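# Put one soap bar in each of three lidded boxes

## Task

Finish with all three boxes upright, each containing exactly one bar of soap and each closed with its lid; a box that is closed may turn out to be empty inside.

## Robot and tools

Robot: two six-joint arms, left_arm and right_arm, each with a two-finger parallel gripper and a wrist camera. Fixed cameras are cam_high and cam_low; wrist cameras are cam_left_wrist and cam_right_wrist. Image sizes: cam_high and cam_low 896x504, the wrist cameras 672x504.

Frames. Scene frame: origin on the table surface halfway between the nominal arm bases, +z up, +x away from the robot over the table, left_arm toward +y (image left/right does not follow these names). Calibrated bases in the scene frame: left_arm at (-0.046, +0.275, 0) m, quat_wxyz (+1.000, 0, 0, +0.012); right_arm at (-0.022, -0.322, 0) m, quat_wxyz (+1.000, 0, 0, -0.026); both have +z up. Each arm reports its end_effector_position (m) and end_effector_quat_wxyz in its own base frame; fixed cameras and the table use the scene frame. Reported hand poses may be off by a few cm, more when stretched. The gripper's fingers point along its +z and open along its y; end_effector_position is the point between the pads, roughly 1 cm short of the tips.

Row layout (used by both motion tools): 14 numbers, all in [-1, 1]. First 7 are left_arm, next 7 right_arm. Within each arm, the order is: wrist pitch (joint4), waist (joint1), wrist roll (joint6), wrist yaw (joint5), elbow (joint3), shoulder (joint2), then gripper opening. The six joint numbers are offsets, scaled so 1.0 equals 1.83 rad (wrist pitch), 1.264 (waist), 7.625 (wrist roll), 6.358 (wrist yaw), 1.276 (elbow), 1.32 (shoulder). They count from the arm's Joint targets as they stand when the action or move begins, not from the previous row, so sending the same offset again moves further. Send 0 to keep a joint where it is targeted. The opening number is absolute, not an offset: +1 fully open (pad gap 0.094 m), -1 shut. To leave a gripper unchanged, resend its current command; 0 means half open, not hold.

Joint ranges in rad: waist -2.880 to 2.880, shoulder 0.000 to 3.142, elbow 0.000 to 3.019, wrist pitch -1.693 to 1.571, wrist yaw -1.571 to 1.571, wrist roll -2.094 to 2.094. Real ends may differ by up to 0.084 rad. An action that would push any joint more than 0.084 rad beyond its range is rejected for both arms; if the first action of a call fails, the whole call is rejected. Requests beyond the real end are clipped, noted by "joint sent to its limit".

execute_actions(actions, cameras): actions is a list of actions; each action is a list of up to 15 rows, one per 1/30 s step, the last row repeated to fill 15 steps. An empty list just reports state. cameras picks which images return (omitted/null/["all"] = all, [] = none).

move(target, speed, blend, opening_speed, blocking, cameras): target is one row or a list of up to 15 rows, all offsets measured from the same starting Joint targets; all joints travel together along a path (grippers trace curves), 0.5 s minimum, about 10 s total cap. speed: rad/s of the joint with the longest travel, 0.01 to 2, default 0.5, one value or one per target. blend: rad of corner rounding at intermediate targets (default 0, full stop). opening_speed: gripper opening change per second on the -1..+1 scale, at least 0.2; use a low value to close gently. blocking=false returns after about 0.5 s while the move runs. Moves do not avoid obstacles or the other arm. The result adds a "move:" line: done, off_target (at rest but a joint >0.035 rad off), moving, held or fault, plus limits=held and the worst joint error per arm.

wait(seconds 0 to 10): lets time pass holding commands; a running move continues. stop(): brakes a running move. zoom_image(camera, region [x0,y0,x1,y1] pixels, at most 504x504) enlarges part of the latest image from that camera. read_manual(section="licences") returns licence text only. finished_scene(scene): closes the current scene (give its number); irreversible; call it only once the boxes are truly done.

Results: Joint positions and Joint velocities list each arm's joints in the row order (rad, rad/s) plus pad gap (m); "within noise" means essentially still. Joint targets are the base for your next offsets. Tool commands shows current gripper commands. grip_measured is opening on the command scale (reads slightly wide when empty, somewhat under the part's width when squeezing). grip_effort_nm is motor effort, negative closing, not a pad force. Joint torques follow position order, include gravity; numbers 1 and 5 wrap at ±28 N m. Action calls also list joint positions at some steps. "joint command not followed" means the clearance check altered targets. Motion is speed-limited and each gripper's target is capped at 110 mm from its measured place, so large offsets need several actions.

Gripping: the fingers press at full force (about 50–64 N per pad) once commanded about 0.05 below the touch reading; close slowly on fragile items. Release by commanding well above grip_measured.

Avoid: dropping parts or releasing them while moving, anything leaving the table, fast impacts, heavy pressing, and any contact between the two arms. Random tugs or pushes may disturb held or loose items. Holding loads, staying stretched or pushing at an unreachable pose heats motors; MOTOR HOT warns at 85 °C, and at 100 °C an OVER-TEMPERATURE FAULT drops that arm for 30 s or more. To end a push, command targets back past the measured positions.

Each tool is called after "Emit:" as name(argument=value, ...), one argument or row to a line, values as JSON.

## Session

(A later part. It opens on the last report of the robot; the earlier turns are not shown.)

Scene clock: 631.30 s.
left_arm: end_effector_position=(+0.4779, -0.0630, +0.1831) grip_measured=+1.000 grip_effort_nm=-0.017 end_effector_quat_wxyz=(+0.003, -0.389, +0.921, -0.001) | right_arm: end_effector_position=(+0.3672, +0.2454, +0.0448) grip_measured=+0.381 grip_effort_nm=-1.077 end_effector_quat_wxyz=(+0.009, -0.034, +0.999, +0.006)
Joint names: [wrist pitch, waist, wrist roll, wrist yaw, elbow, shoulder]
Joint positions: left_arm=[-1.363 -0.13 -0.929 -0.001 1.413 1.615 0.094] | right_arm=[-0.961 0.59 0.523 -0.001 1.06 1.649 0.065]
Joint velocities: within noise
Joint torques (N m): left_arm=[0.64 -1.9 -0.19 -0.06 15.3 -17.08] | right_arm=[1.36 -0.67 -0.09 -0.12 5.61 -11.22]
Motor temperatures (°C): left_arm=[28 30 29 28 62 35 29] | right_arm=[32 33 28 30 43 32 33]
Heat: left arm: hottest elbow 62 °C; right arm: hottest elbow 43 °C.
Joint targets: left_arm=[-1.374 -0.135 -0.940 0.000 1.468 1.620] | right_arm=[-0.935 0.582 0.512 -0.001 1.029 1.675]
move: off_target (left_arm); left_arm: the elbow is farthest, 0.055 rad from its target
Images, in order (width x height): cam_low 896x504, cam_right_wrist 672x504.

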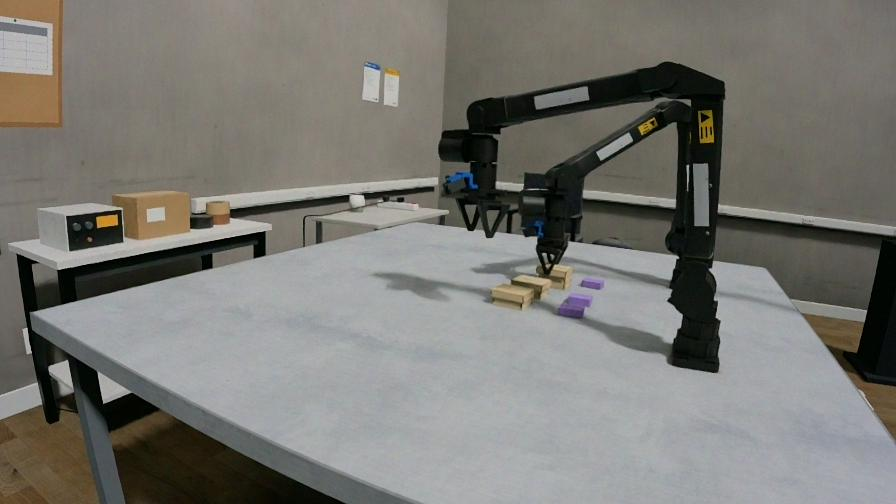

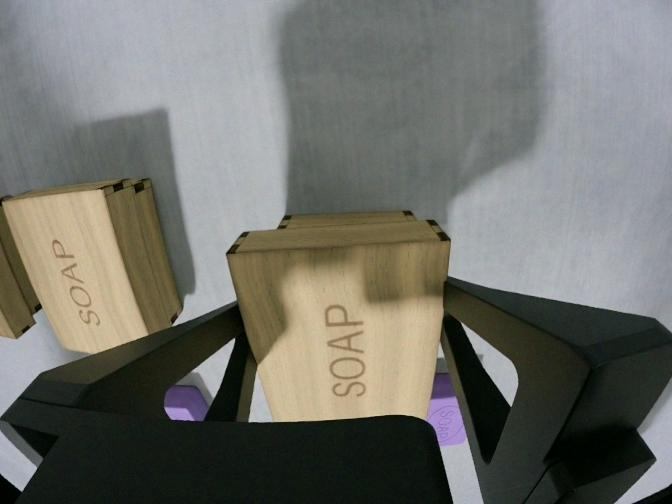

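Emit:
move(
  target=[
    [0,0,0,0,0,0,1,-0.041,0,0,0,0.0987,0.019,0.25],
    [0,0,0,0,0,0,1,-0.02,0,0,0,0.0233,-0.0159,0.25],
    [0,0,0,0,0,0,1,-0.0172,0,0,0,0.0069,-0.028,0.25],
  ],
  cameras=["cam_right_wrist","cam_low"],
  speed=[0.1,0.05,0.02],
)

Emit:
zoom_image(
  camera="cam_low",
  region=[500, 220, 620, 320],
)

Emit:
zoom_image(
  camera="cam_right_wrist",
  region=[200, 150, 480, 430],
)

Scene clock: 703.23 s.
left_arm: end_effector_position=(+0.4779, -0.0630, +0.1831) grip_measured=+1.000 grip_effort_nm=-0.017 end_effector_quat_wxyz=(+0.003, -0.389, +0.921, -0.001) | right_arm: end_effector_position=(+0.3642, +0.2435, +0.0452) grip_measured=+0.381 grip_effort_nm=-1.087 end_effector_quat_wxyz=(+0.004, -0.034, +0.999, +0.003)
Joint names: [wrist pitch, waist, wrist roll, wrist yaw, elbow, shoulder]
Joint positions: left_arm=[-1.363 -0.13 -0.929 -0.001 1.413 1.615 0.094] | right_arm=[-0.973 0.59 0.523 -0.001 1.058 1.646 0.065]
Joint velocities: within noise
Joint torques (N m): left_arm=[0.62 -1.96 -0.19 -0.06 15.31 -17.08] | right_arm=[0.62 -0.67 -0.08 -0.12 6.46 -13.98]
Motor temperatures (°C): left_arm=[28 30 29 28 63 35 29] | right_arm=[31 33 28 30 40 33 33]
Heat: left arm: hottest elbow 63 °C; right arm: hottest elbow 40 °C.
Joint targets: left_arm=[-1.374 -0.135 -0.940 0.000 1.468 1.620] | right_arm=[-0.967 0.582 0.512 -0.001 1.037 1.638]
move: off_target (left_arm); left_arm: the elbow is farthest, 0.055 rad from its target
Images, in order (width x height): cam_low 896x504, cam_right_wrist 672x504.

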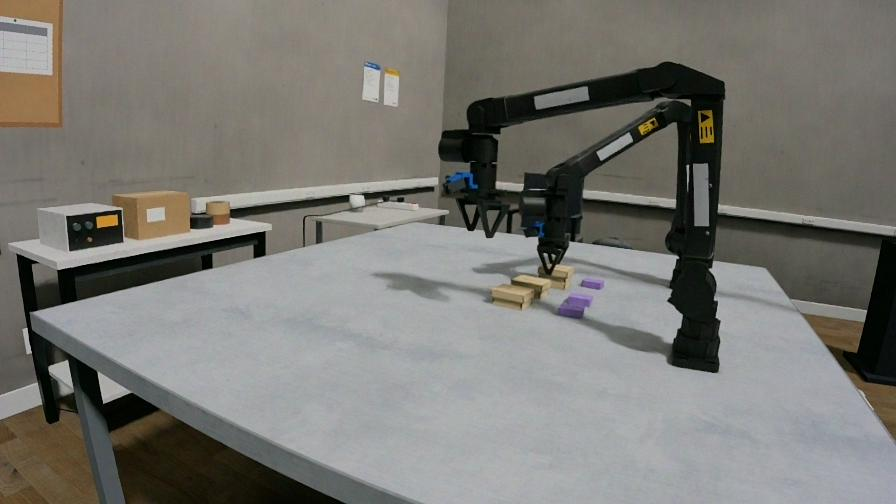

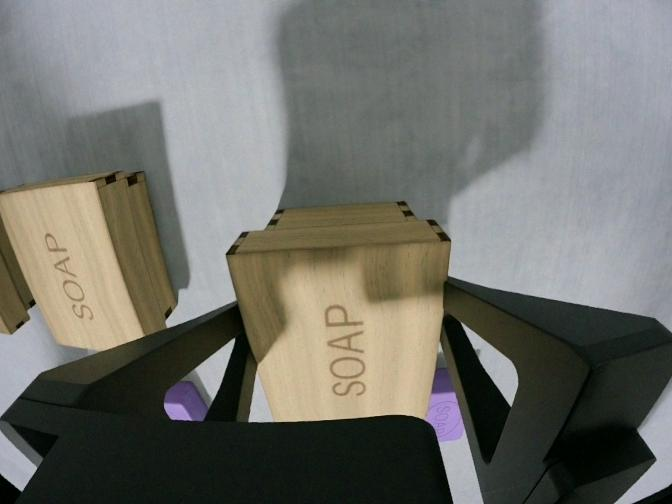

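Scaled by 4.200 from the camera's 896x504 image, which has a finer 1280x720 frame.

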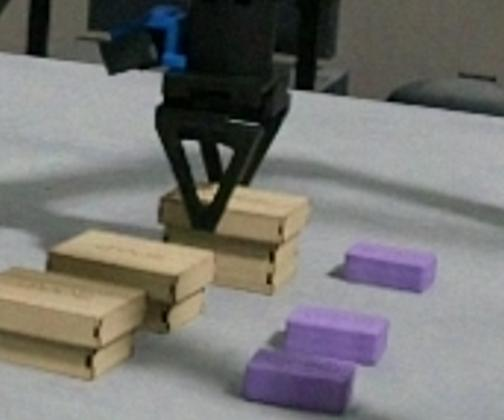

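Scaled by 1.800 from the camera's 672x504 image, which has a finer 960x720 frame.

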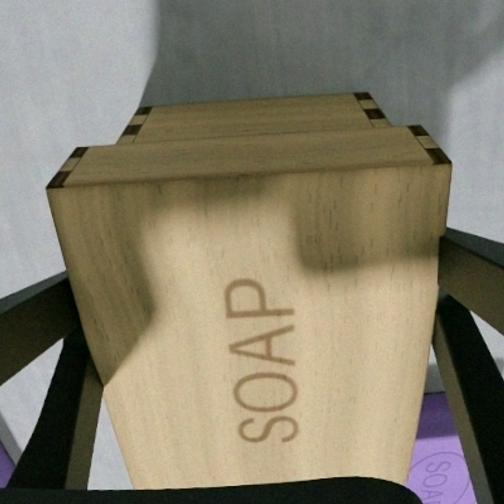

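Emit:
move(
  target=[
    [0,0,0,0,0,0,1,-0.04,0,0,0,0.0886,-0.0136,0.25],
    [0,0,0,0,0,0,1,-0.0107,0,0,0,0.019,0.0239,0.25],
  ],
  cameras=["cam_right_wrist","cam_low"],
  speed=0.1,
)

Emit:
zoom_image(
  camera="cam_low",
  region=[500, 220, 620, 320],
)

Emit:
zoom_image(
  camera="cam_right_wrist",
  region=[200, 150, 480, 430],
)

Scene clock: 739.83 s.
left_arm: end_effector_position=(+0.4779, -0.0630, +0.1831) grip_measured=+1.000 grip_effort_nm=-0.012 end_effector_quat_wxyz=(+0.003, -0.389, +0.921, -0.001) | right_arm: end_effector_position=(+0.3654, +0.2442, +0.0486) grip_measured=+0.381 grip_effort_nm=-1.067 end_effector_quat_wxyz=(+0.000, -0.034, +0.999, +0.000)
Joint names: [wrist pitch, waist, wrist roll, wrist yaw, elbow, shoulder]
Joint positions: left_arm=[-1.363 -0.13 -0.929 -0.001 1.413 1.615 0.094] | right_arm=[-0.995 0.59 0.523 -0.001 1.073 1.65 0.065]
Joint velocities: within noise
Joint torques (N m): left_arm=[0.62 -1.96 -0.19 -0.06 15.31 -17.08] | right_arm=[0.62 -0.62 -0.09 -0.12 7.23 -11.87]
Motor temperatures (°C): left_arm=[28 30 29 28 64 35 29] | right_arm=[31 33 28 30 42 33 33]
Heat: left arm: hottest elbow 64 °C; right arm: hottest elbow 42 °C.
Joint targets: left_arm=[-1.374 -0.135 -0.940 0.000 1.468 1.620] | right_arm=[-0.986 0.582 0.512 -0.001 1.061 1.670]
move: off_target (left_arm); left_arm: the elbow is farthest, 0.055 rad from its target
Images, in order (width x height): cam_low 896x504, cam_right_wrist 672x504.

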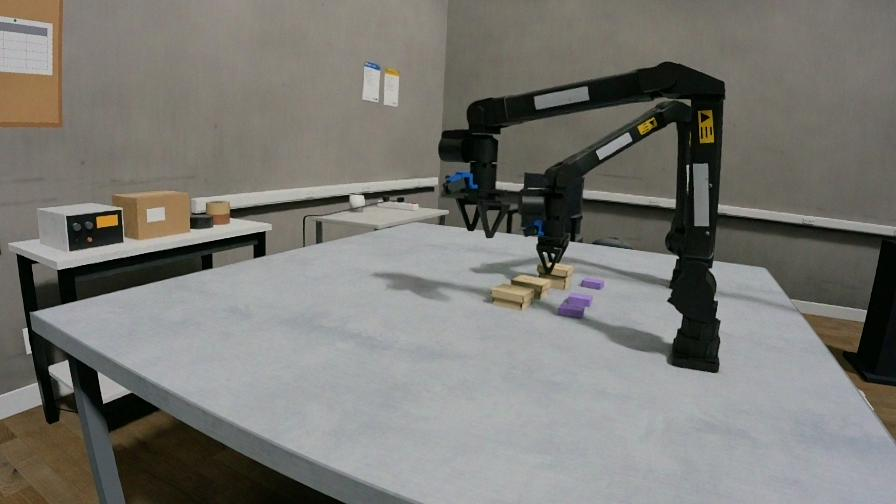

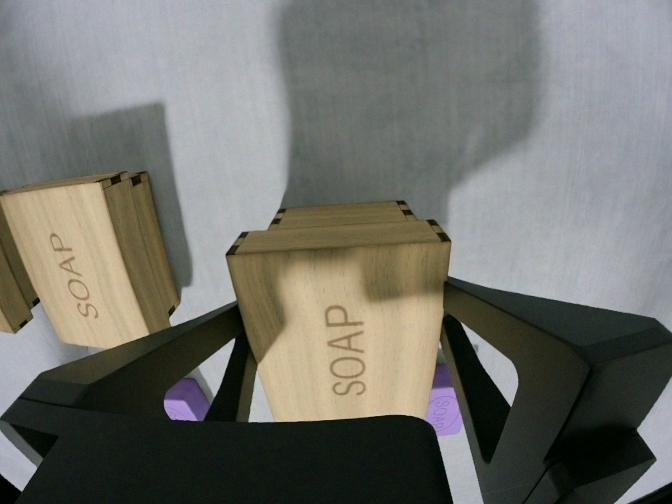

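Scaled by 4.200 from the camera's 896x504 image, which has a finer 1280x720 frame.

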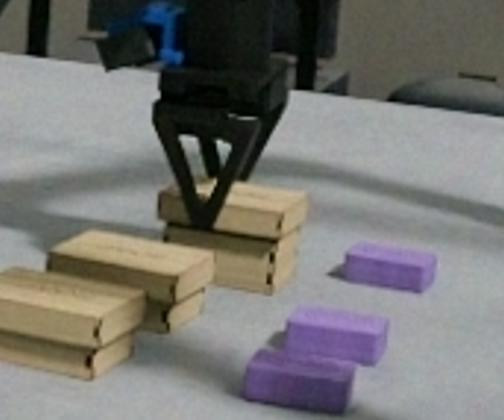

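Scaled by 1.800 from the camera's 672x504 image, which has a finer 960x720 frame.

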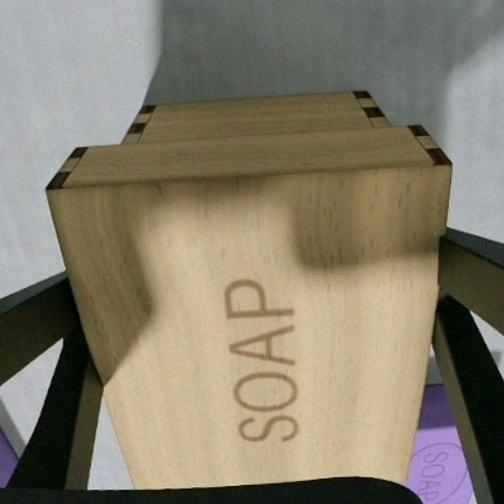

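Emit:
move(
  target=[
    [0,0,0,0,0,0,1,0.003,0,0,0,0,0.0055,0.25],
    [0,0,0,0,0,0,1,0.0213,0,0,0,-0.0102,0.0198,0.25],
  ],
  cameras=["cam_right_wrist","cam_low"],
  speed=0.04,
  blend=0.01,
)

Emit:
zoom_image(
  camera="cam_low",
  region=[500, 220, 620, 320],
)

Emit:
zoom_image(
  camera="cam_right_wrist",
  region=[200, 150, 480, 430],
)

Scene clock: 771.87 s.
left_arm: end_effector_position=(+0.4779, -0.0630, +0.1831) grip_measured=+1.000 grip_effort_nm=-0.012 end_effector_quat_wxyz=(+0.003, -0.389, +0.921, -0.001) | right_arm: end_effector_position=(+0.3679, +0.2459, +0.0446) grip_measured=+0.381 grip_effort_nm=-1.077 end_effector_quat_wxyz=(+0.003, -0.034, +0.999, +0.002)
Joint names: [wrist pitch, waist, wrist roll, wrist yaw, elbow, shoulder]
Joint positions: left_arm=[-1.363 -0.13 -0.929 -0.001 1.413 1.615 0.094] | right_arm=[-0.977 0.59 0.523 -0.001 1.072 1.658 0.065]
Joint velocities: within noise
Joint torques (N m): left_arm=[0.62 -2.02 -0.19 -0.06 15.32 -17.08] | right_arm=[1.52 -0.67 -0.09 -0.12 6.26 -10.64]
Motor temperatures (°C): left_arm=[28 30 29 28 64 35 29] | right_arm=[31 33 28 30 42 33 33]
Heat: left arm: hottest elbow 64 °C; right arm: hottest elbow 42 °C.
Joint targets: left_arm=[-1.374 -0.135 -0.940 0.000 1.468 1.620] | right_arm=[-0.947 0.582 0.512 -0.001 1.048 1.696]
move: off_target (left_arm, right_arm); blend cut to 0.0036 rad at target 1; left_arm: the elbow is farthest, 0.055 rad from its target; right_arm: the shoulder is farthest, 0.038 rad from its target
Images, in order (width x height): cam_low 896x504, cam_right_wrist 672x504.

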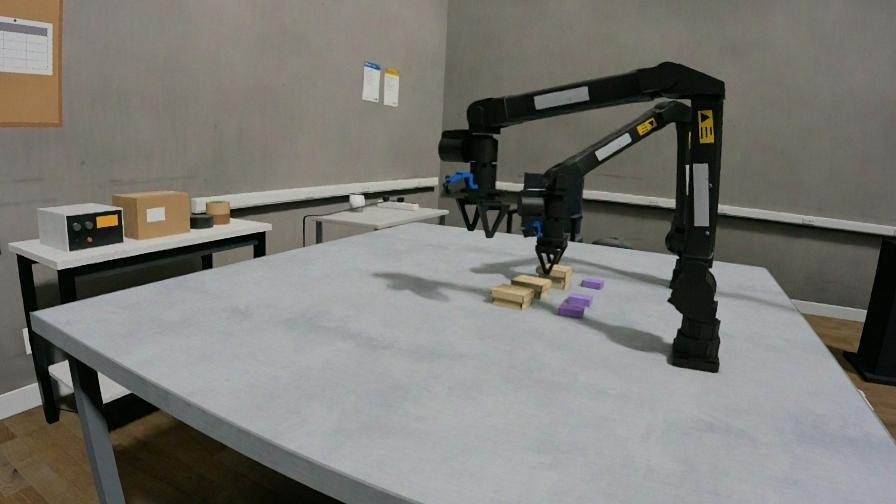

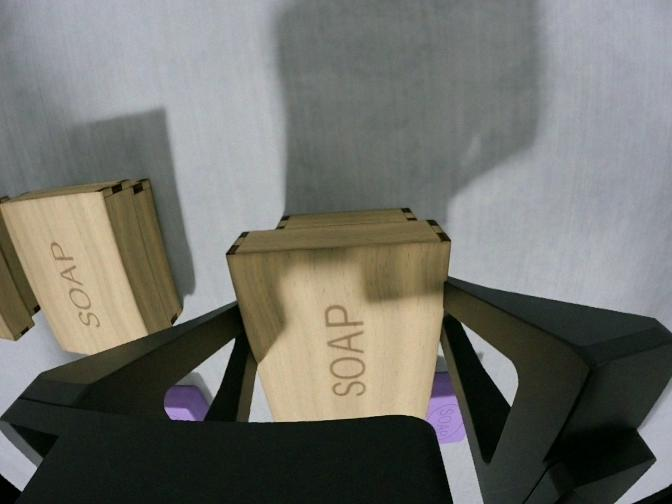

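Scaled by 4.200 from the camera's 896x504 image, which has a finer 1280x720 frame.

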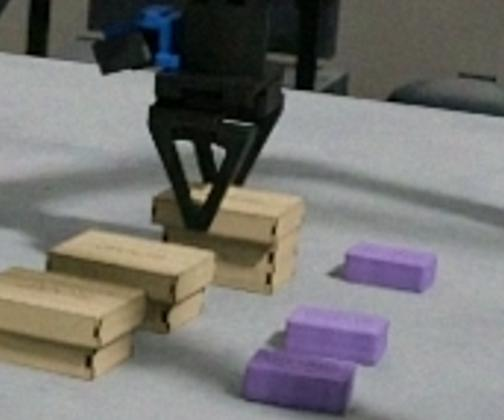

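Scaled by 1.800 from the camera's 672x504 image, which has a finer 960x720 frame.

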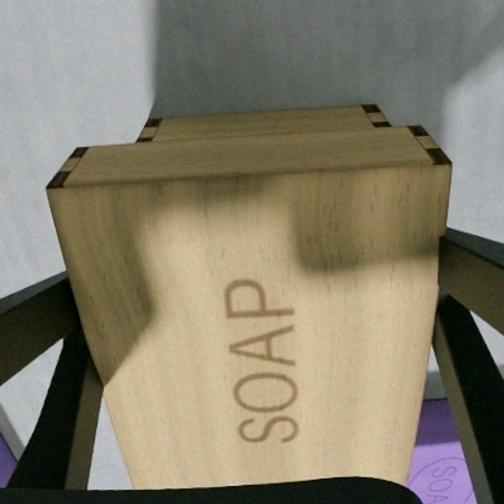

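Emit:
move(
  target=[
    [0,0,0,0,0,0,1,-0.1055,0,0,0,0.1113,-0.103,0.25],
    [0,0,0,0,0,0,1,-0.0668,0,0,0,0.0415,-0.0527,0.25],
    [0,0,0,0,0,0,1,-0.0303,0,0,0,0.0158,-0.0268,0.25],
    [0,0,0,0,0,0,1,0,0,0,0,-0.0027,-0.0024,0.25],
  ],
  cameras=["cam_right_wrist","cam_low"],
  speed=[0.15,0.1,0.08,0.08],
  blend=[0,0.02,0.02,0],
)

Emit:
zoom_image(
  camera="cam_low",
  region=[500, 220, 620, 320],
)

Emit:
zoom_image(
  camera="cam_right_wrist",
  region=[200, 150, 480, 430],
)

Scene clock: 806.97 s.
left_arm: end_effector_position=(+0.4779, -0.0630, +0.1831) grip_measured=+1.000 grip_effort_nm=-0.012 end_effector_quat_wxyz=(+0.003, -0.389, +0.921, -0.001) | right_arm: end_effector_position=(+0.3672, +0.2453, +0.0448) grip_measured=+0.381 grip_effort_nm=-1.067 end_effector_quat_wxyz=(+0.003, -0.034, +0.999, +0.003)
Joint names: [wrist pitch, waist, wrist roll, wrist yaw, elbow, shoulder]
Joint positions: left_arm=[-1.363 -0.13 -0.929 -0.001 1.413 1.615 0.094] | right_arm=[-0.975 0.59 0.522 -0.001 1.068 1.655 0.065]
Joint velocities: within noise
Joint torques (N m): left_arm=[0.61 -1.96 -0.19 -0.06 15.31 -17.08] | right_arm=[1.44 -0.67 -0.09 -0.12 6.26 -10.58]
Motor temperatures (°C): left_arm=[28 29 29 28 65 35 29] | right_arm=[31 33 28 30 42 33 33]
Heat: left arm: hottest elbow 65 °C; right arm: hottest elbow 42 °C.
Joint targets: left_arm=[-1.374 -0.135 -0.940 0.000 1.468 1.620] | right_arm=[-0.947 0.582 0.512 -0.001 1.045 1.692]
move: off_target (left_arm, right_arm); left_arm: the elbow is farthest, 0.055 rad from its target; right_arm: the shoulder is farthest, 0.038 rad from its target
Images, in order (width x height): cam_low 896x504, cam_right_wrist 672x504.

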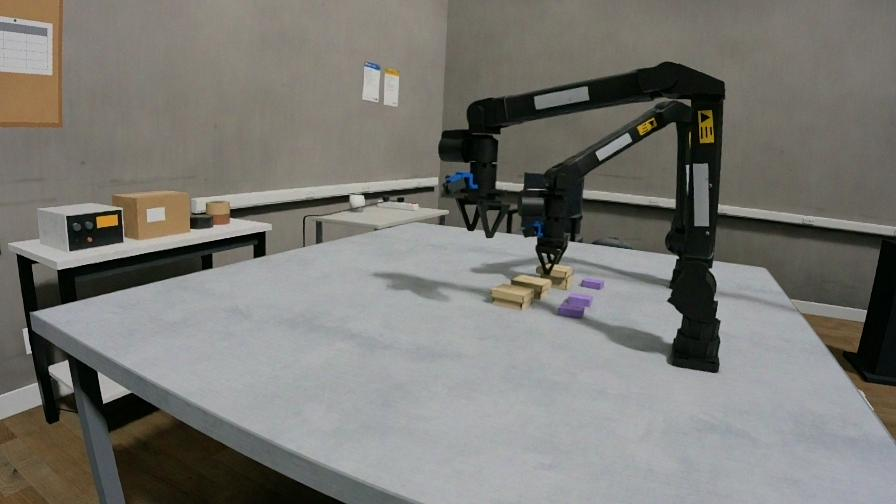

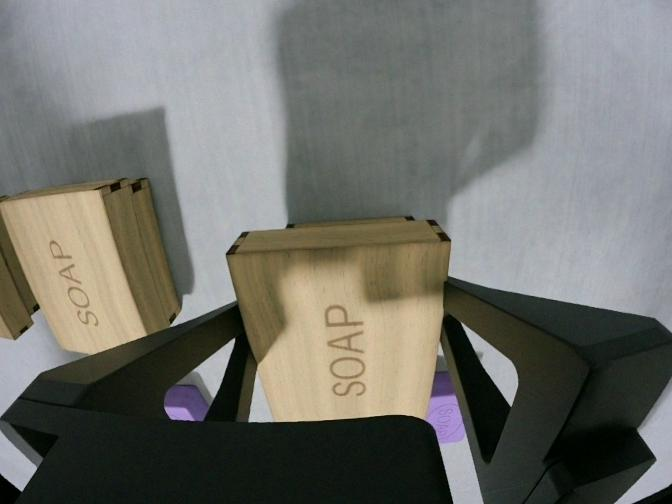

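Scaled by 4.200 from the camera's 896x504 image, which has a finer 1280x720 frame.

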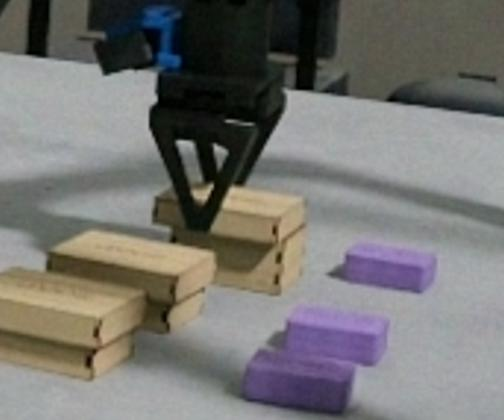

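Scaled by 1.800 from the camera's 672x504 image, which has a finer 960x720 frame.

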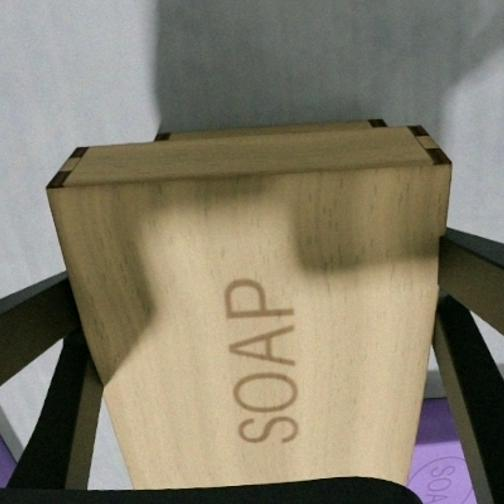

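Emit:
move(
  target=[
    [0,0,0,0,0,0,1,-0.0208,0,0,0,0.0549,-0.0318,0.25],
    [0,0,0,0,0,0,1,-0.106,0,0,0,0.1136,-0.0924,0.25],
    [0,0,0,0,0,0,1,-0.0656,0,0,0,0.0348,-0.0566,0.25],
    [0,0,0,0,0,0,1,-0.029,0,0,0,0.0093,-0.0305,0.25],
    [0,0,0,0,0,0,1,0.002,0,0,0,-0.0097,-0.0061,0.25],
  ],
  cameras=["cam_right_wrist","cam_low"],
  speed=[0.15,0.15,0.1,0.08,0.08],
  blend=[0,0,0.02,0.02,0],
)

Emit:
zoom_image(
  camera="cam_low",
  region=[500, 220, 620, 320],
)

Emit:
zoom_image(
  camera="cam_right_wrist",
  region=[200, 150, 480, 430],
)

Scene clock: 848.70 s.
left_arm: end_effector_position=(+0.4779, -0.0630, +0.1831) grip_measured=+1.000 grip_effort_nm=-0.007 end_effector_quat_wxyz=(+0.003, -0.389, +0.921, -0.001) | right_arm: end_effector_position=(+0.3637, +0.2429, +0.0447) grip_measured=+0.381 grip_effort_nm=-1.077 end_effector_quat_wxyz=(+0.003, -0.034, +0.999, +0.002)
Joint names: [wrist pitch, waist, wrist roll, wrist yaw, elbow, shoulder]
Joint positions: left_arm=[-1.363 -0.13 -0.929 -0.001 1.413 1.615 0.094] | right_arm=[-0.974 0.59 0.522 -0.001 1.056 1.646 0.065]
Joint velocities: within noise
Joint torques (N m): left_arm=[0.62 -1.96 -0.19 -0.06 15.31 -17.08] | right_arm=[1.57 -0.62 -0.08 -0.11 6.17 -10.4]
Motor temperatures (°C): left_arm=[28 29 29 28 65 35 29] | right_arm=[31 33 28 30 42 32 33]
Heat: left arm: hottest elbow 65 °C; right arm: hottest elbow 42 °C.
Joint targets: left_arm=[-1.374 -0.135 -0.940 0.000 1.468 1.620] | right_arm=[-0.944 0.582 0.512 -0.001 1.033 1.684]
move: off_target (left_arm, right_arm); left_arm: the elbow is farthest, 0.055 rad from its target; right_arm: the shoulder is farthest, 0.038 rad from its target
Images, in order (width x height): cam_low 896x504, cam_right_wrist 672x504.

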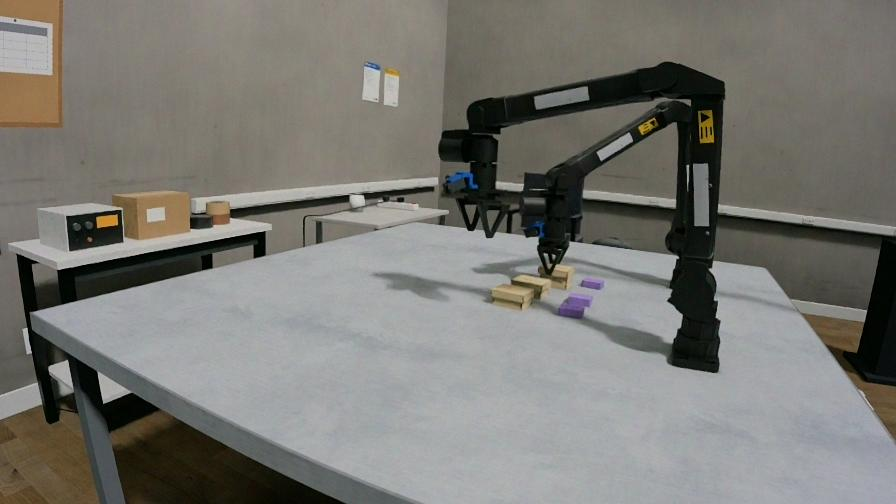

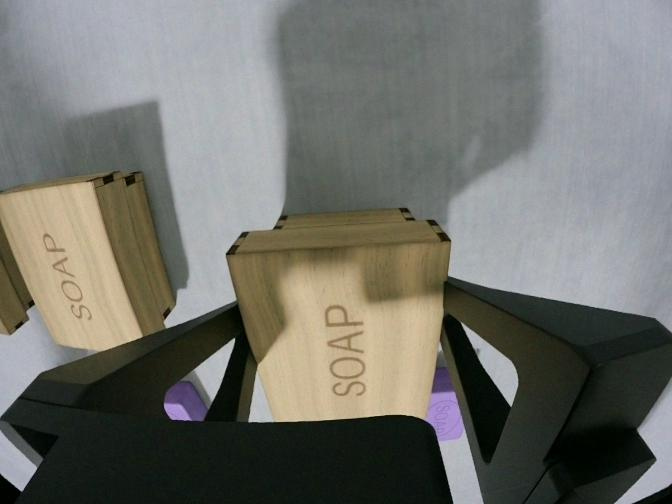

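Scaled by 4.200 from the camera's 896x504 image, which has a finer 1280x720 frame.

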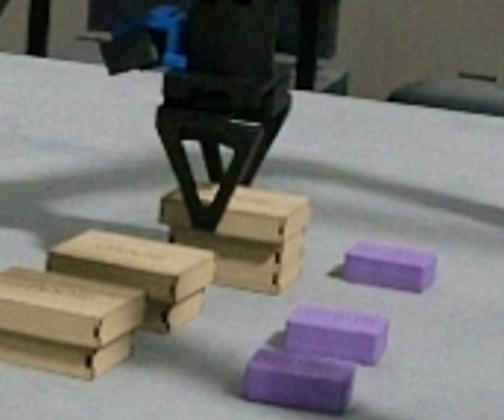

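Scaled by 1.800 from the camera's 672x504 image, which has a finer 960x720 frame.

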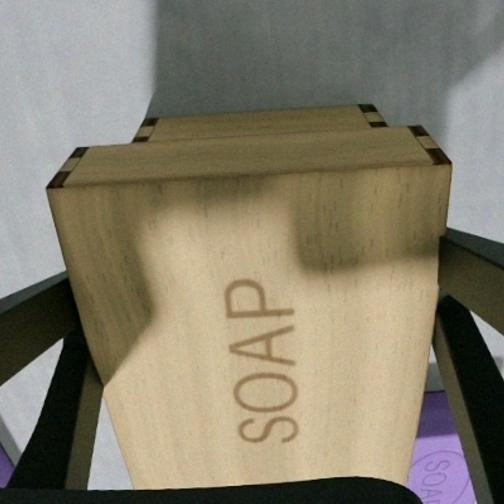

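Emit:
move(
  target=[0,0,0,0,-0.10,-0.75,1,0,-0.012,0,0,0,0,0.25],
  cameras=["cam_low","cam_right_wrist"],
)

Emit:
zoom_image(
  camera="cam_right_wrist",
  region=[200, 150, 480, 430],
)

Emit:
zoom_image(
  camera="cam_low",
  region=[500, 220, 620, 320],
)

Scene clock: 939.80 s.
left_arm: end_effector_position=(+0.2359, -0.0313, +0.5150) grip_measured=+1.000 grip_effort_nm=-0.007 end_effector_quat_wxyz=(+0.389, -0.347, +0.822, -0.227) | right_arm: end_effector_position=(+0.3641, +0.2423, +0.0447) grip_measured=+0.381 grip_effort_nm=-1.082 end_effector_quat_wxyz=(+0.002, -0.032, +0.999, +0.004)
Joint names: [wrist pitch, waist, wrist roll, wrist yaw, elbow, shoulder]
Joint positions: left_arm=[-1.363 -0.13 -0.929 -0.001 1.352 0.626 0.094] | right_arm=[-0.974 0.587 0.522 -0.004 1.056 1.646 0.065]
Joint velocities: within noise
Joint torques (N m): left_arm=[1.99 -1.96 -0.14 -0.03 8.27 1.26] | right_arm=[1.51 -1.67 -0.08 0.05 6.19 -10.46]
Motor temperatures (°C): left_arm=[27 29 29 28 66 36 29] | right_arm=[31 33 28 30 41 31 33]
Heat: left arm: hottest elbow 66 °C; right arm: hottest elbow 41 °C.
Joint targets: left_arm=[-1.374 -0.135 -0.940 0.000 1.340 0.630] | right_arm=[-0.944 0.567 0.512 0.000 1.033 1.684]
move: off_target (right_arm); right_arm: the shoulder is farthest, 0.038 rad from its target
Images, in order (width x height): cam_low 896x504, cam_right_wrist 672x504.

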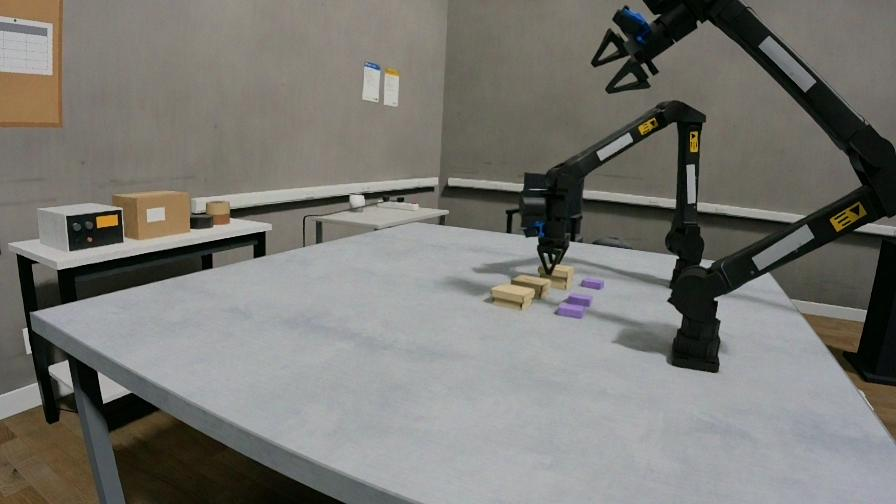

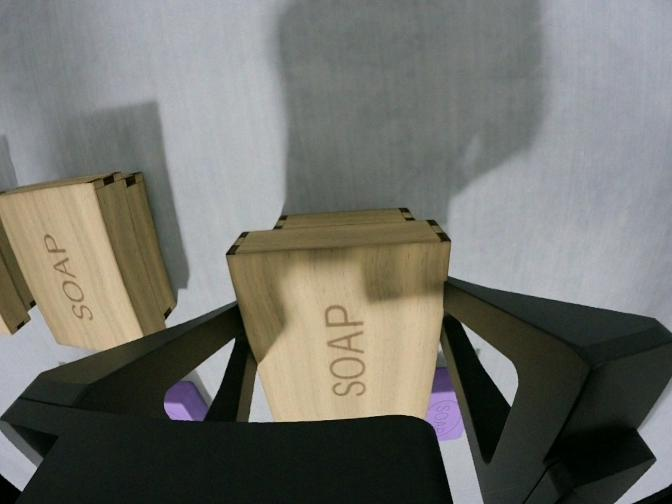

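Scaled by 1.800 from the camera's 672x504 image, which has a finer 960x720 frame.

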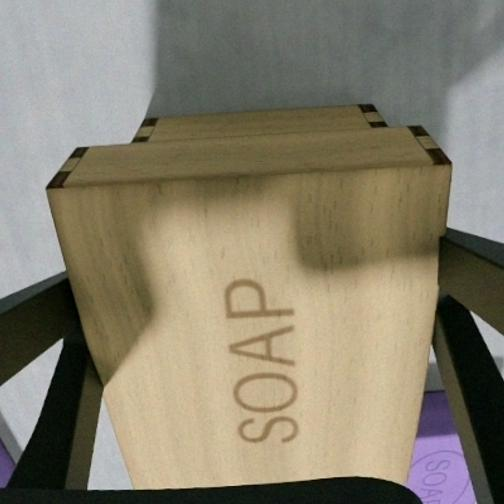

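Scaled by 4.200 from the camera's 896x504 image, which has a finer 1280x720 frame.

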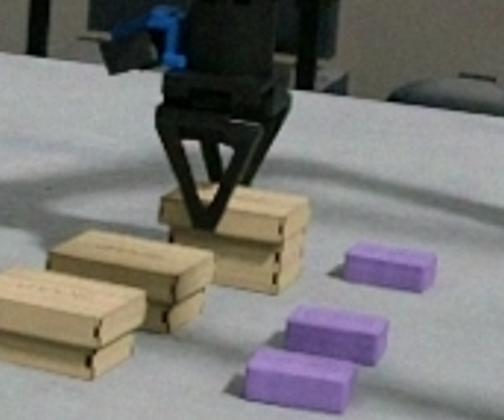

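Emit:
move(
  target=[0,0,0,0,0,0,1,0,-0.006,0,0,0,0,0.25],
  cameras=["cam_right_wrist"],
)

Emit:
zoom_image(
  camera="cam_right_wrist",
  region=[200, 150, 480, 430],
)

Scene clock: 946.77 s.
left_arm: end_effector_position=(+0.2359, -0.0313, +0.5150) grip_measured=+1.000 grip_effort_nm=-0.022 end_effector_quat_wxyz=(+0.389, -0.347, +0.822, -0.227) | right_arm: end_effector_position=(+0.3655, +0.2415, +0.0447) grip_measured=+0.381 grip_effort_nm=-1.082 end_effector_quat_wxyz=(+0.002, -0.030, +1.000, +0.006)
Joint names: [wrist pitch, waist, wrist roll, wrist yaw, elbow, shoulder]
Joint positions: left_arm=[-1.363 -0.13 -0.929 -0.001 1.352 0.626 0.094] | right_arm=[-0.97 0.582 0.522 -0.008 1.056 1.646 0.065]
Joint velocities: within noise
Joint torques (N m): left_arm=[1.99 -1.96 -0.14 -0.03 8.28 1.38] | right_arm=[1.4 -1.96 -0.08 0.19 6.19 -10.34]
Motor temperatures (°C): left_arm=[27 29 29 28 64 35 29] | right_arm=[31 33 28 30 41 31 33]
Heat: left arm: hottest elbow 64 °C; right arm: hottest elbow 41 °C.
Joint targets: left_arm=[-1.374 -0.135 -0.940 0.000 1.340 0.630] | right_arm=[-0.943 0.559 0.512 -0.001 1.033 1.684]
move: off_target (right_arm); right_arm: the shoulder is farthest, 0.038 rad from its target
Images, in order (width x height): cam_right_wrist 672x504.

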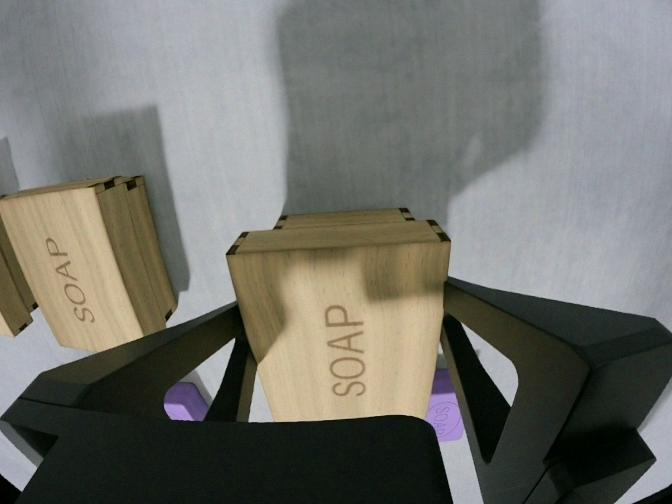

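Scaled by 1.800 from the camera's 672x504 image, which has a finer 960x720 frame.

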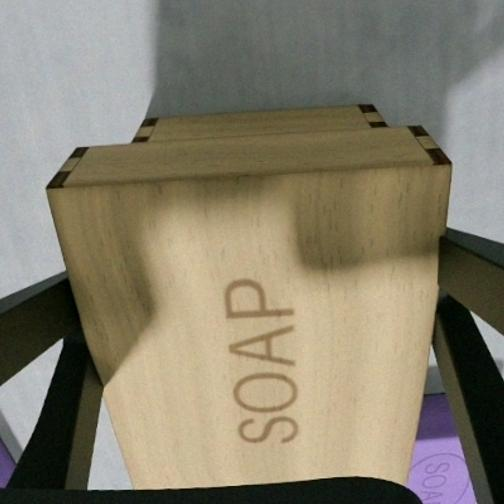

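Emit:
move(
  target=[
    [0,0,0,0,0,0,1,-0.0202,0.0166,0,0,0.065,-0.0258,0.25],
    [0,0,0,0,0,0,1,-0.0923,0.0324,0,0,0.1121,-0.0818,0.25],
    [0,0,0,0,0,0,1,-0.0678,0.0099,0,0,0.0442,-0.0508,0.25],
    [0,0,0,0,0,0,1,-0.0311,0.0099,0,0,0.0187,-0.0245,0.25],
    [0,0,0,0,0,0,1,0.006,0.0099,0,0,-0.004,0.0045,0.25],
  ],
  speed=0.1,
  blend=0.012,
  cameras=["cam_low","cam_right_wrist"],
)

Emit:
zoom_image(
  camera="cam_right_wrist",
  region=[200, 150, 480, 430],
)

Emit:
zoom_image(
  camera="cam_low",
  region=[500, 220, 620, 320],
)

Scene clock: 1006.50 s.
left_arm: end_effector_position=(+0.2359, -0.0313, +0.5150) grip_measured=+1.000 grip_effort_nm=-0.022 end_effector_quat_wxyz=(+0.389, -0.347, +0.822, -0.227) | right_arm: end_effector_position=(+0.3658, +0.2390, +0.0442) grip_measured=+0.381 grip_effort_nm=-1.082 end_effector_quat_wxyz=(+0.003, -0.028, +1.000, +0.003)
Joint names: [wrist pitch, waist, wrist roll, wrist yaw, elbow, shoulder]
Joint positions: left_arm=[-1.363 -0.13 -0.929 -0.001 1.352 0.626 0.094] | right_arm=[-0.972 0.579 0.522 -0.002 1.055 1.646 0.065]
Joint velocities: within noise
Joint torques (N m): left_arm=[1.98 -2.02 -0.14 -0.04 8.28 1.38] | right_arm=[1.88 -0.56 -0.08 -0.06 5.96 -9.82]
Motor temperatures (°C): left_arm=[27 29 29 28 55 33 29] | right_arm=[31 33 28 30 42 32 33]
Heat: left arm: hottest elbow 55 °C; right arm: hottest elbow 42 °C.
Joint targets: left_arm=[-1.374 -0.135 -0.940 0.000 1.340 0.630] | right_arm=[-0.933 0.572 0.512 0.000 1.027 1.690]
move: off_target (right_arm); right_arm: the shoulder is farthest, 0.044 rad from its target
Images, in order (width x height): cam_low 896x504, cam_right_wrist 672x504.

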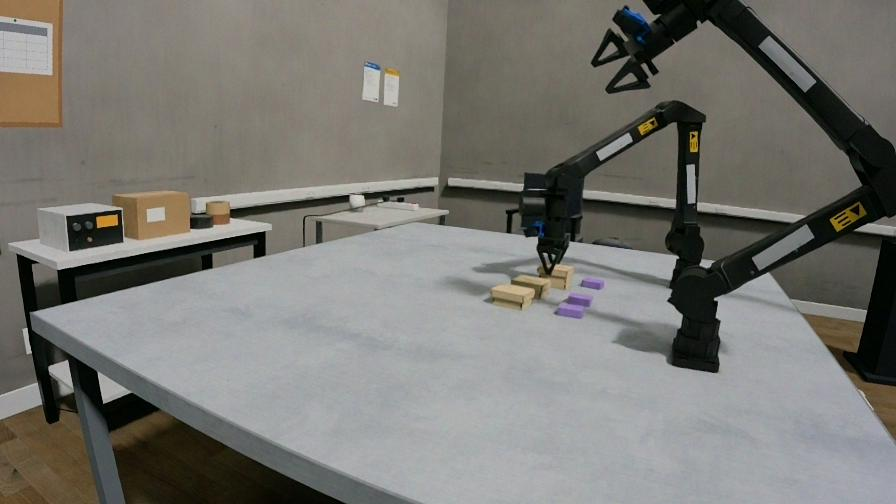

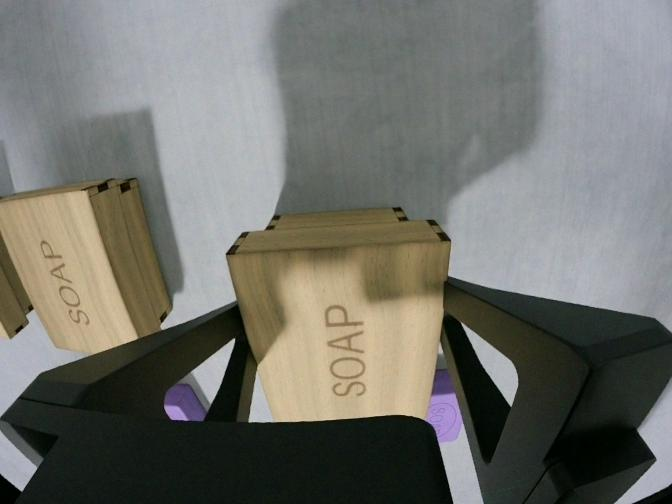

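Scaled by 1.800 from the camera's 672x504 image, which has a finer 960x720 frame.

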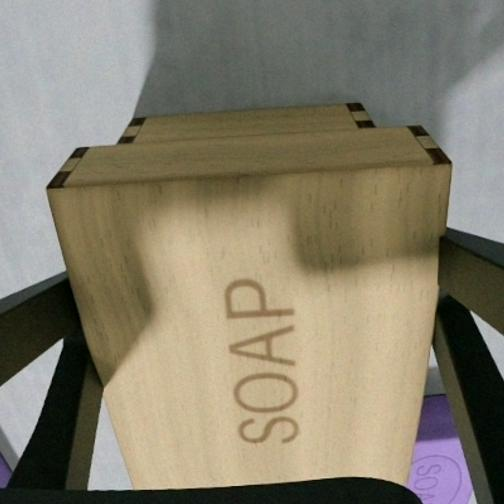

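Scaled by 4.200 from the camera's 896x504 image, which has a finer 1280x720 frame.

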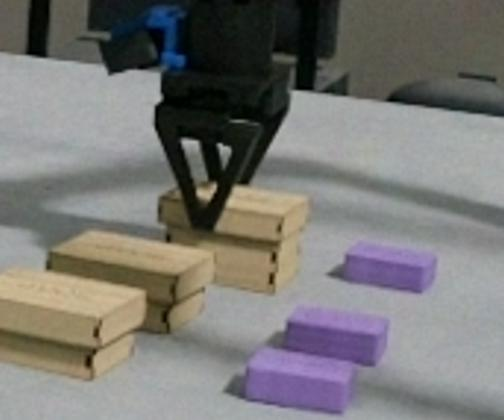

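Emit:
move(
  target=[
    [0,0,0,0,0,0,1,-0.0164,0,0,0,0.0094,-0.0136,0.25],
    [0,0,0,0,0,0,1,-0.0164,-0.004,0,0,0.0094,-0.0136,0.25],
  ],
  speed=0.05,
  cameras=[],
)

Emit:
move(
  target=[0,0,0,0,0,0,1,0,0.0175,0,0,0,0,0.25],
  speed=0.03,
  cameras=["cam_right_wrist","cam_low"],
)

Emit:
zoom_image(
  camera="cam_right_wrist",
  region=[200, 150, 480, 430],
)

Emit:
zoom_image(
  camera="cam_low",
  region=[500, 220, 620, 320],
)

Scene clock: 1033.93 s.
left_arm: end_effector_position=(+0.2359, -0.0313, +0.5150) grip_measured=+1.000 grip_effort_nm=-0.017 end_effector_quat_wxyz=(+0.389, -0.347, +0.822, -0.227) | right_arm: end_effector_position=(+0.3658, +0.2390, +0.0444) grip_measured=+0.381 grip_effort_nm=-1.067 end_effector_quat_wxyz=(+0.002, -0.028, +1.000, +0.003)
Joint names: [wrist pitch, waist, wrist roll, wrist yaw, elbow, shoulder]
Joint positions: left_arm=[-1.363 -0.13 -0.929 -0.001 1.352 0.626 0.094] | right_arm=[-0.972 0.579 0.522 -0.003 1.055 1.646 0.065]
Joint velocities: within noise
Joint torques (N m): left_arm=[1.98 -1.96 -0.14 -0.03 8.28 1.32] | right_arm=[0.76 -1.2 -0.05 -0.03 6.89 -11.28]
Motor temperatures (°C): left_arm=[27 29 29 28 53 33 29] | right_arm=[31 33 28 30 41 31 33]
Heat: left arm: hottest elbow 53 °C; right arm: hottest elbow 41 °C.
Joint targets: left_arm=[-1.374 -0.135 -0.940 0.000 1.340 0.630] | right_arm=[-0.963 0.567 0.512 0.000 1.040 1.673]
move: done
No camera images: "cameras" was empty.

Scene clock: 1035.00 s.
left_arm: end_effector_position=(+0.2359, -0.0313, +0.5150) grip_measured=+1.000 grip_effort_nm=-0.017 end_effector_quat_wxyz=(+0.389, -0.347, +0.822, -0.227) | right_arm: end_effector_position=(+0.3651, +0.2401, +0.0444) grip_measured=+0.381 grip_effort_nm=-1.072 end_effector_quat_wxyz=(+0.002, -0.030, +1.000, +0.003)
Joint names: [wrist pitch, waist, wrist roll, wrist yaw, elbow, shoulder]
Joint positions: left_arm=[-1.363 -0.13 -0.929 -0.001 1.352 0.626 0.094] | right_arm=[-0.972 0.582 0.522 -0.003 1.055 1.646 0.065]
Joint velocities: within noise
Joint torques (N m): left_arm=[1.99 -1.96 -0.14 -0.03 8.27 1.38] | right_arm=[0.76 0.67 -0.08 -0.01 6.87 -11.34]
Motor temperatures (°C): left_arm=[27 29 29 28 53 33 29] | right_arm=[31 33 28 30 41 31 33]
Heat: left arm: hottest elbow 53 °C; right arm: hottest elbow 41 °C.
Joint targets: left_arm=[-1.374 -0.135 -0.940 0.000 1.340 0.630] | right_arm=[-0.963 0.589 0.512 0.000 1.040 1.673]
move: done
Images, in order (width x height): cam_low 896x504, cam_right_wrist 672x504.

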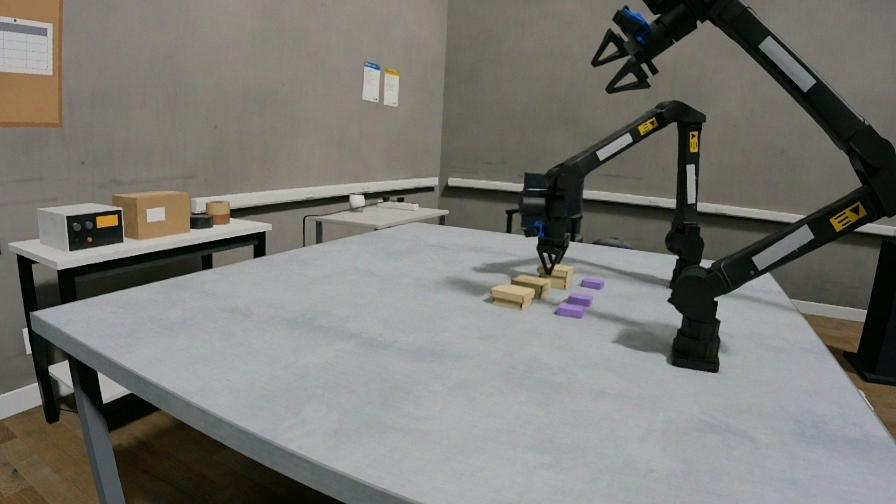

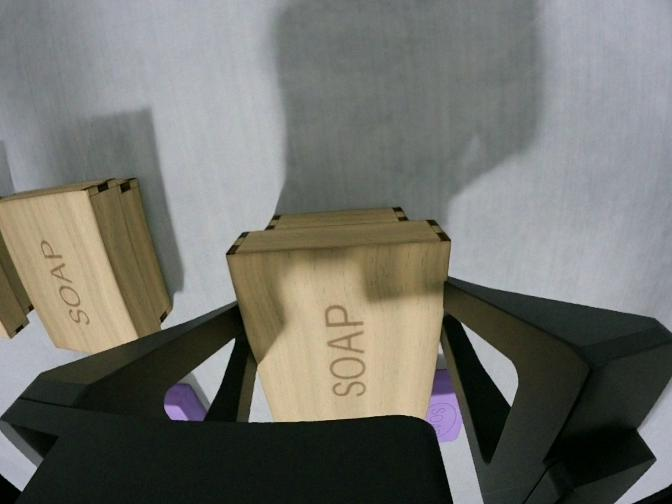

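Scaled by 1.800 from the camera's 672x504 image, which has a finer 960x720 frame.

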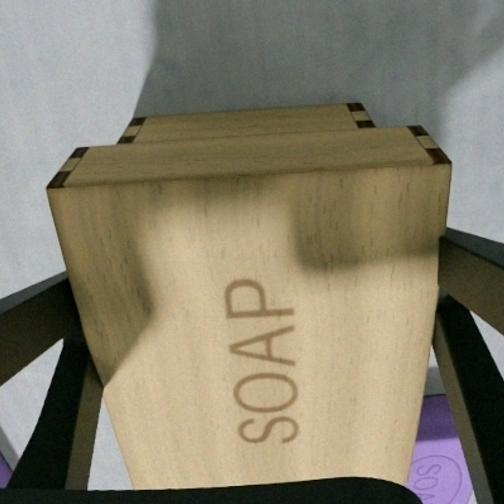

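Scaled by 4.200 from the camera's 896x504 image, which has a finer 1280x720 frame.

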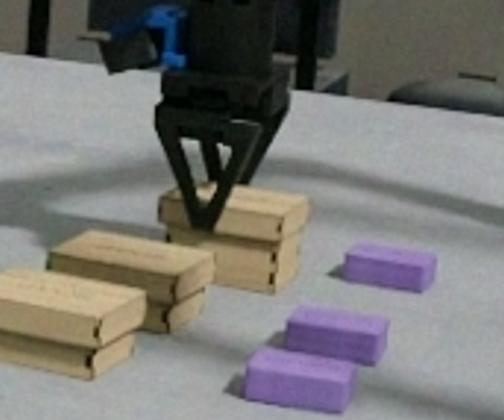

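Emit:
zoom_image(
  camera="cam_right_wrist",
  region=[220, 190, 345, 270],
)

Emit:
zoom_image(
  camera="cam_right_wrist",
  region=[345, 190, 470, 270],
)

Emit:
zoom_image(
  camera="cam_low",
  region=[535, 255, 580, 295],
)

Scaled by 4.032 from the camera's 672x504 image, which has a finer 960x720 frame.

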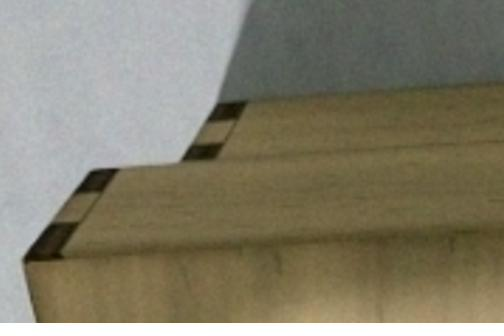

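Scaled by 4.032 from the camera's 672x504 image, which has a finer 960x720 frame.

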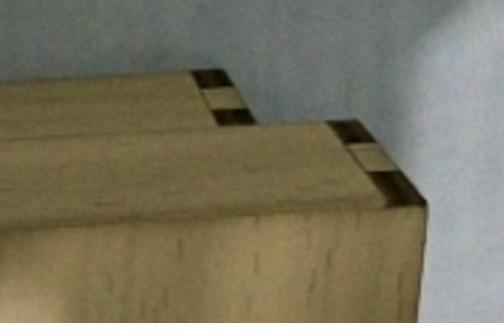

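Scaled by 11.200 from the camera's 896x504 image, which has a finer 1280x720 frame.

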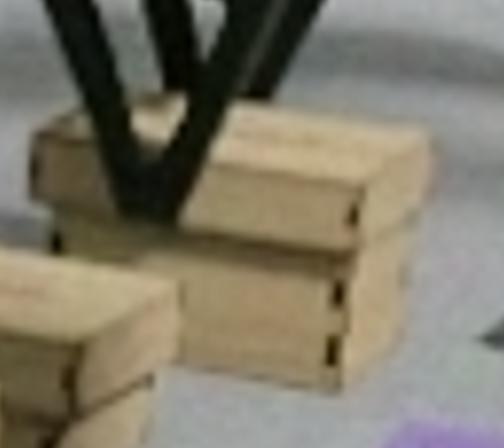

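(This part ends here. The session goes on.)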